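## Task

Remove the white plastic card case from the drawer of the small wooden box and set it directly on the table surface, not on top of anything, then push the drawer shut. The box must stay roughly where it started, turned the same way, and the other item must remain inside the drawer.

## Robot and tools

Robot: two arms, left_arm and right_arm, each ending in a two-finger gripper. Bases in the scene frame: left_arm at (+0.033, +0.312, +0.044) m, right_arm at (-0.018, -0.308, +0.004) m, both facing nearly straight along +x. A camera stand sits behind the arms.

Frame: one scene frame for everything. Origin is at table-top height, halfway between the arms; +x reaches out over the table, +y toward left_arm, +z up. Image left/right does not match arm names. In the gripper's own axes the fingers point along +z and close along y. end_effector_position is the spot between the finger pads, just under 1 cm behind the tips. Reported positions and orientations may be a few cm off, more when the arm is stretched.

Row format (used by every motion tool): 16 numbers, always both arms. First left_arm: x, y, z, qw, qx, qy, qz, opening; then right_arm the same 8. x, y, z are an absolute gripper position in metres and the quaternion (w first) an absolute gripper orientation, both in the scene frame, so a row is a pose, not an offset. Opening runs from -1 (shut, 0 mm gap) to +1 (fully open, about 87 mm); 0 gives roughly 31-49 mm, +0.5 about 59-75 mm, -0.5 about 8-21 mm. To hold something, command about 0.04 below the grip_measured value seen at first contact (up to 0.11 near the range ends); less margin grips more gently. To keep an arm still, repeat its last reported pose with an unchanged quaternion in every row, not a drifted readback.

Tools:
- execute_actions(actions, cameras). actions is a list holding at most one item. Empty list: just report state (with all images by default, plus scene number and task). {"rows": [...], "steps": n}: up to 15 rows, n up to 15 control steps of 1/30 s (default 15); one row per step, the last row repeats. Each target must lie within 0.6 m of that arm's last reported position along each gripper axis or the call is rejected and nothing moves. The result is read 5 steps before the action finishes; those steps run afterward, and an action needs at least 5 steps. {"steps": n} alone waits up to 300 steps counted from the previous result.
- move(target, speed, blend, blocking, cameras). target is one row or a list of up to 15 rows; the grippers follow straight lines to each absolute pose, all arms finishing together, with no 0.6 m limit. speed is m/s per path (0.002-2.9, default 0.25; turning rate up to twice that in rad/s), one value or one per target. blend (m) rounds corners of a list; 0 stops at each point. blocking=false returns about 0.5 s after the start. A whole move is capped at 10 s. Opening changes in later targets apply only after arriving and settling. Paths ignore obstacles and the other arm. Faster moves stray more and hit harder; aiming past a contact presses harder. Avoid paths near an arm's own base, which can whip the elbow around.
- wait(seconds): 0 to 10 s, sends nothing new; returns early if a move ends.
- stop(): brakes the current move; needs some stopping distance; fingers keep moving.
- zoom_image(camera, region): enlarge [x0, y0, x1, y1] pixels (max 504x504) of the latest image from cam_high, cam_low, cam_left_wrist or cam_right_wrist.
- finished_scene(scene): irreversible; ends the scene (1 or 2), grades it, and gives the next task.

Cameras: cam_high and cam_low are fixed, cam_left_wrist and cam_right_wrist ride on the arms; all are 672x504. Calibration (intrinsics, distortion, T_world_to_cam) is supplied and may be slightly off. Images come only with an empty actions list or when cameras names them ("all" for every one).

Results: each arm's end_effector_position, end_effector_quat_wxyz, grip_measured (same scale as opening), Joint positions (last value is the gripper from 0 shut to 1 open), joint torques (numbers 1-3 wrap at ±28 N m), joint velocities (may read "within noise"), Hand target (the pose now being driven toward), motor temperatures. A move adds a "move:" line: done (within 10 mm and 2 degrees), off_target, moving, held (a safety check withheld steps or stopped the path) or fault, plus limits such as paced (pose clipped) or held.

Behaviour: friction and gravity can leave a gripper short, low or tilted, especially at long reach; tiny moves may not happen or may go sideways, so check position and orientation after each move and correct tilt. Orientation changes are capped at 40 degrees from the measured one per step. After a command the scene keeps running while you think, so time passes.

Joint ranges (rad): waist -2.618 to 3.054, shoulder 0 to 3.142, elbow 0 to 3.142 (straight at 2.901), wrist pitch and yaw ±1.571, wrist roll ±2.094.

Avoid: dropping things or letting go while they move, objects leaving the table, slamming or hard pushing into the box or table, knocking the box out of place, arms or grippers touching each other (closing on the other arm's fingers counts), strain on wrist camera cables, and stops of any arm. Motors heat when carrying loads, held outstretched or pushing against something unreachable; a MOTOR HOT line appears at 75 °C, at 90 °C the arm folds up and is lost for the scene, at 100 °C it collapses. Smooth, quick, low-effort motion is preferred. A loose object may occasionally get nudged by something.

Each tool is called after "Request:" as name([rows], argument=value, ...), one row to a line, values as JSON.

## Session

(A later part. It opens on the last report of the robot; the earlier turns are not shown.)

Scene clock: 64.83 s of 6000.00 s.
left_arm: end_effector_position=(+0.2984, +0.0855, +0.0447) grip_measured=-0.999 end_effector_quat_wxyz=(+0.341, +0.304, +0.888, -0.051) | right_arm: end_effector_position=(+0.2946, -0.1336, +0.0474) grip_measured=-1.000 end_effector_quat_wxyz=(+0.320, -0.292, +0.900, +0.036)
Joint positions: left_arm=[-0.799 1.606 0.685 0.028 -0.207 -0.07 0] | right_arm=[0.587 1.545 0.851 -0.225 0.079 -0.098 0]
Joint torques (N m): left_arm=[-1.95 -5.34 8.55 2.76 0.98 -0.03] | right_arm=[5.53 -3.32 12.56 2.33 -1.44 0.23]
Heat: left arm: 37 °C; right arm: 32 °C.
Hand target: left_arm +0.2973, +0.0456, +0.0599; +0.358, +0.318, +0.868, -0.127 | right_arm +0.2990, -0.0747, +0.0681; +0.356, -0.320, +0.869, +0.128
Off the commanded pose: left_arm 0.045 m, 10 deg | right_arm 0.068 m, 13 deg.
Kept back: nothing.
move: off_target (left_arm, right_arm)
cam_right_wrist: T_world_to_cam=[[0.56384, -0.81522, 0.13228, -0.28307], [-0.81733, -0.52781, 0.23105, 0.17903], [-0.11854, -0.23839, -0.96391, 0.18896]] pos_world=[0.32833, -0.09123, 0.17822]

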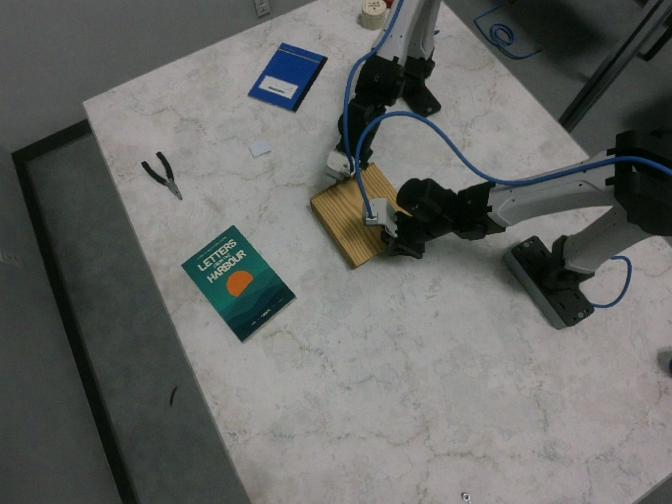

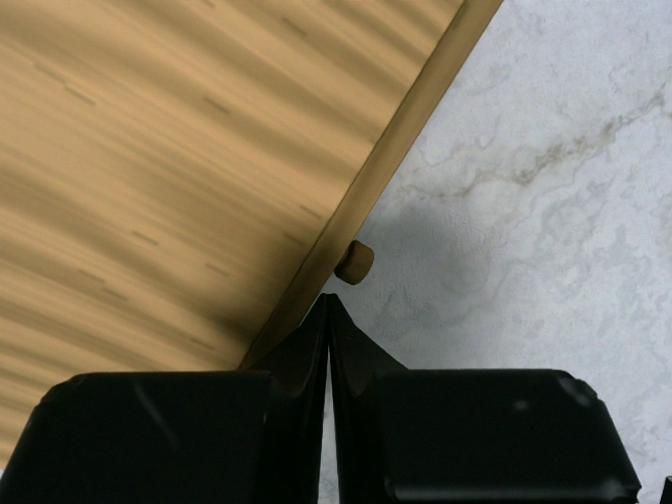

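Request:
move([
  [0.300,0.08,0.056,0.3596,0.3160,0.8682,-0.1309,-1,0.300,-0.125,0.06,0.3596,-0.3160,0.8682,0.1309,-1],
  [0.300,0.14,0.06,0.3596,0.3160,0.8682,-0.1309,-1,0.295,-0.19,0.06,0.3596,-0.3160,0.8682,0.1309,-1],
  [0.300,0.23,0.15,0.3596,0.3160,0.8682,-0.1309,-1,0.29,-0.22,0.07,0.3596,-0.3160,0.8682,0.1309,-1],
], cameras=["cam_high","cam_right_wrist"], speed=0.1, blend=[0.01,0.02,0])

Request:
zoom_image(camera="cam_high", region=[230, 130, 430, 300])

Scene clock: 68.30 s of 6000.00 s.
left_arm: end_effector_position=(+0.2963, +0.2318, +0.1396) grip_measured=-0.999 end_effector_quat_wxyz=(+0.350, +0.310, +0.875, -0.127) | right_arm: end_effector_position=(+0.2877, -0.2199, +0.0600) grip_measured=-1.000 end_effector_quat_wxyz=(+0.344, -0.312, +0.876, +0.130)
Joint positions: left_arm=[-0.111 1.094 0.698 -0.5 0.383 0.43 0] | right_arm=[0.151 1.353 0.704 -0.258 -0.385 -0.428 0]
Joint torques (N m): left_arm=[0.46 -2.91 9.57 1.72 0.37 0.24] | right_arm=[-0.75 -6.2 8.38 1.28 -0.32 -0.22]
Motor temperatures (°C): left_arm=[25 36 38 34 24 27 23] | right_arm=[25 31 32 31 27 28 27]
Heat: left arm: 38 °C; right arm: 32 °C.
Hand target: left_arm +0.2999, +0.2300, +0.1499; +0.360, +0.316, +0.868, -0.131 | right_arm +0.2900, -0.2199, +0.0698; +0.359, -0.316, +0.868, +0.131
Off the commanded pose: left_arm 0.011 m, 2 deg | right_arm 0.010 m, 2 deg.
Kept back: nothing.
move: off_target (left_arm)
cam_right_wrist: T_world_to_cam=[[0.64812, -0.76154, -0.00043, -0.3557], [-0.75554, -0.64309, 0.12492, 0.08814], [-0.09541, -0.08064, -0.99217, 0.20934]] pos_world=[0.3171, -0.19732, 0.19653]

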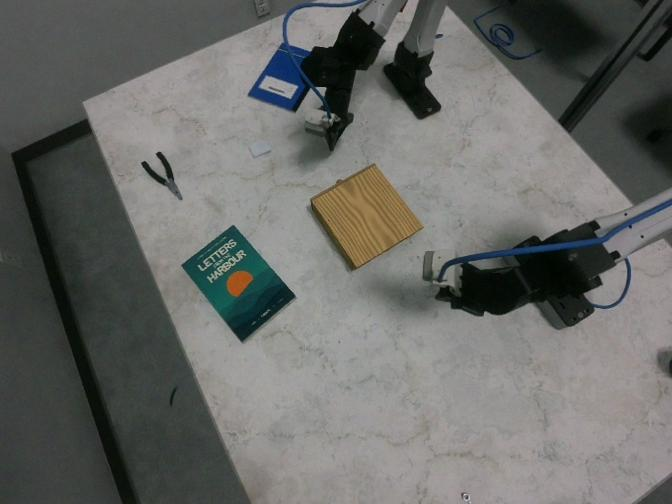

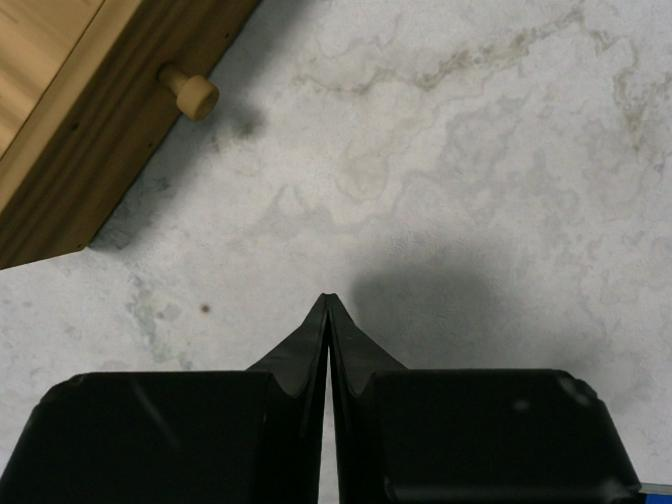

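Scaled by 2.520 from the camera's image (finer frame: 960x720).

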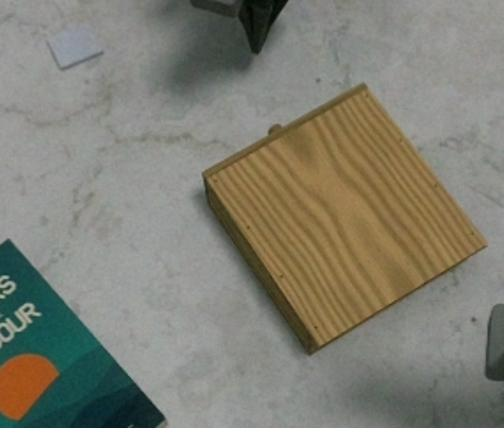

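Request:
finished_scene(scene=2)

The scene is finished: the task was done.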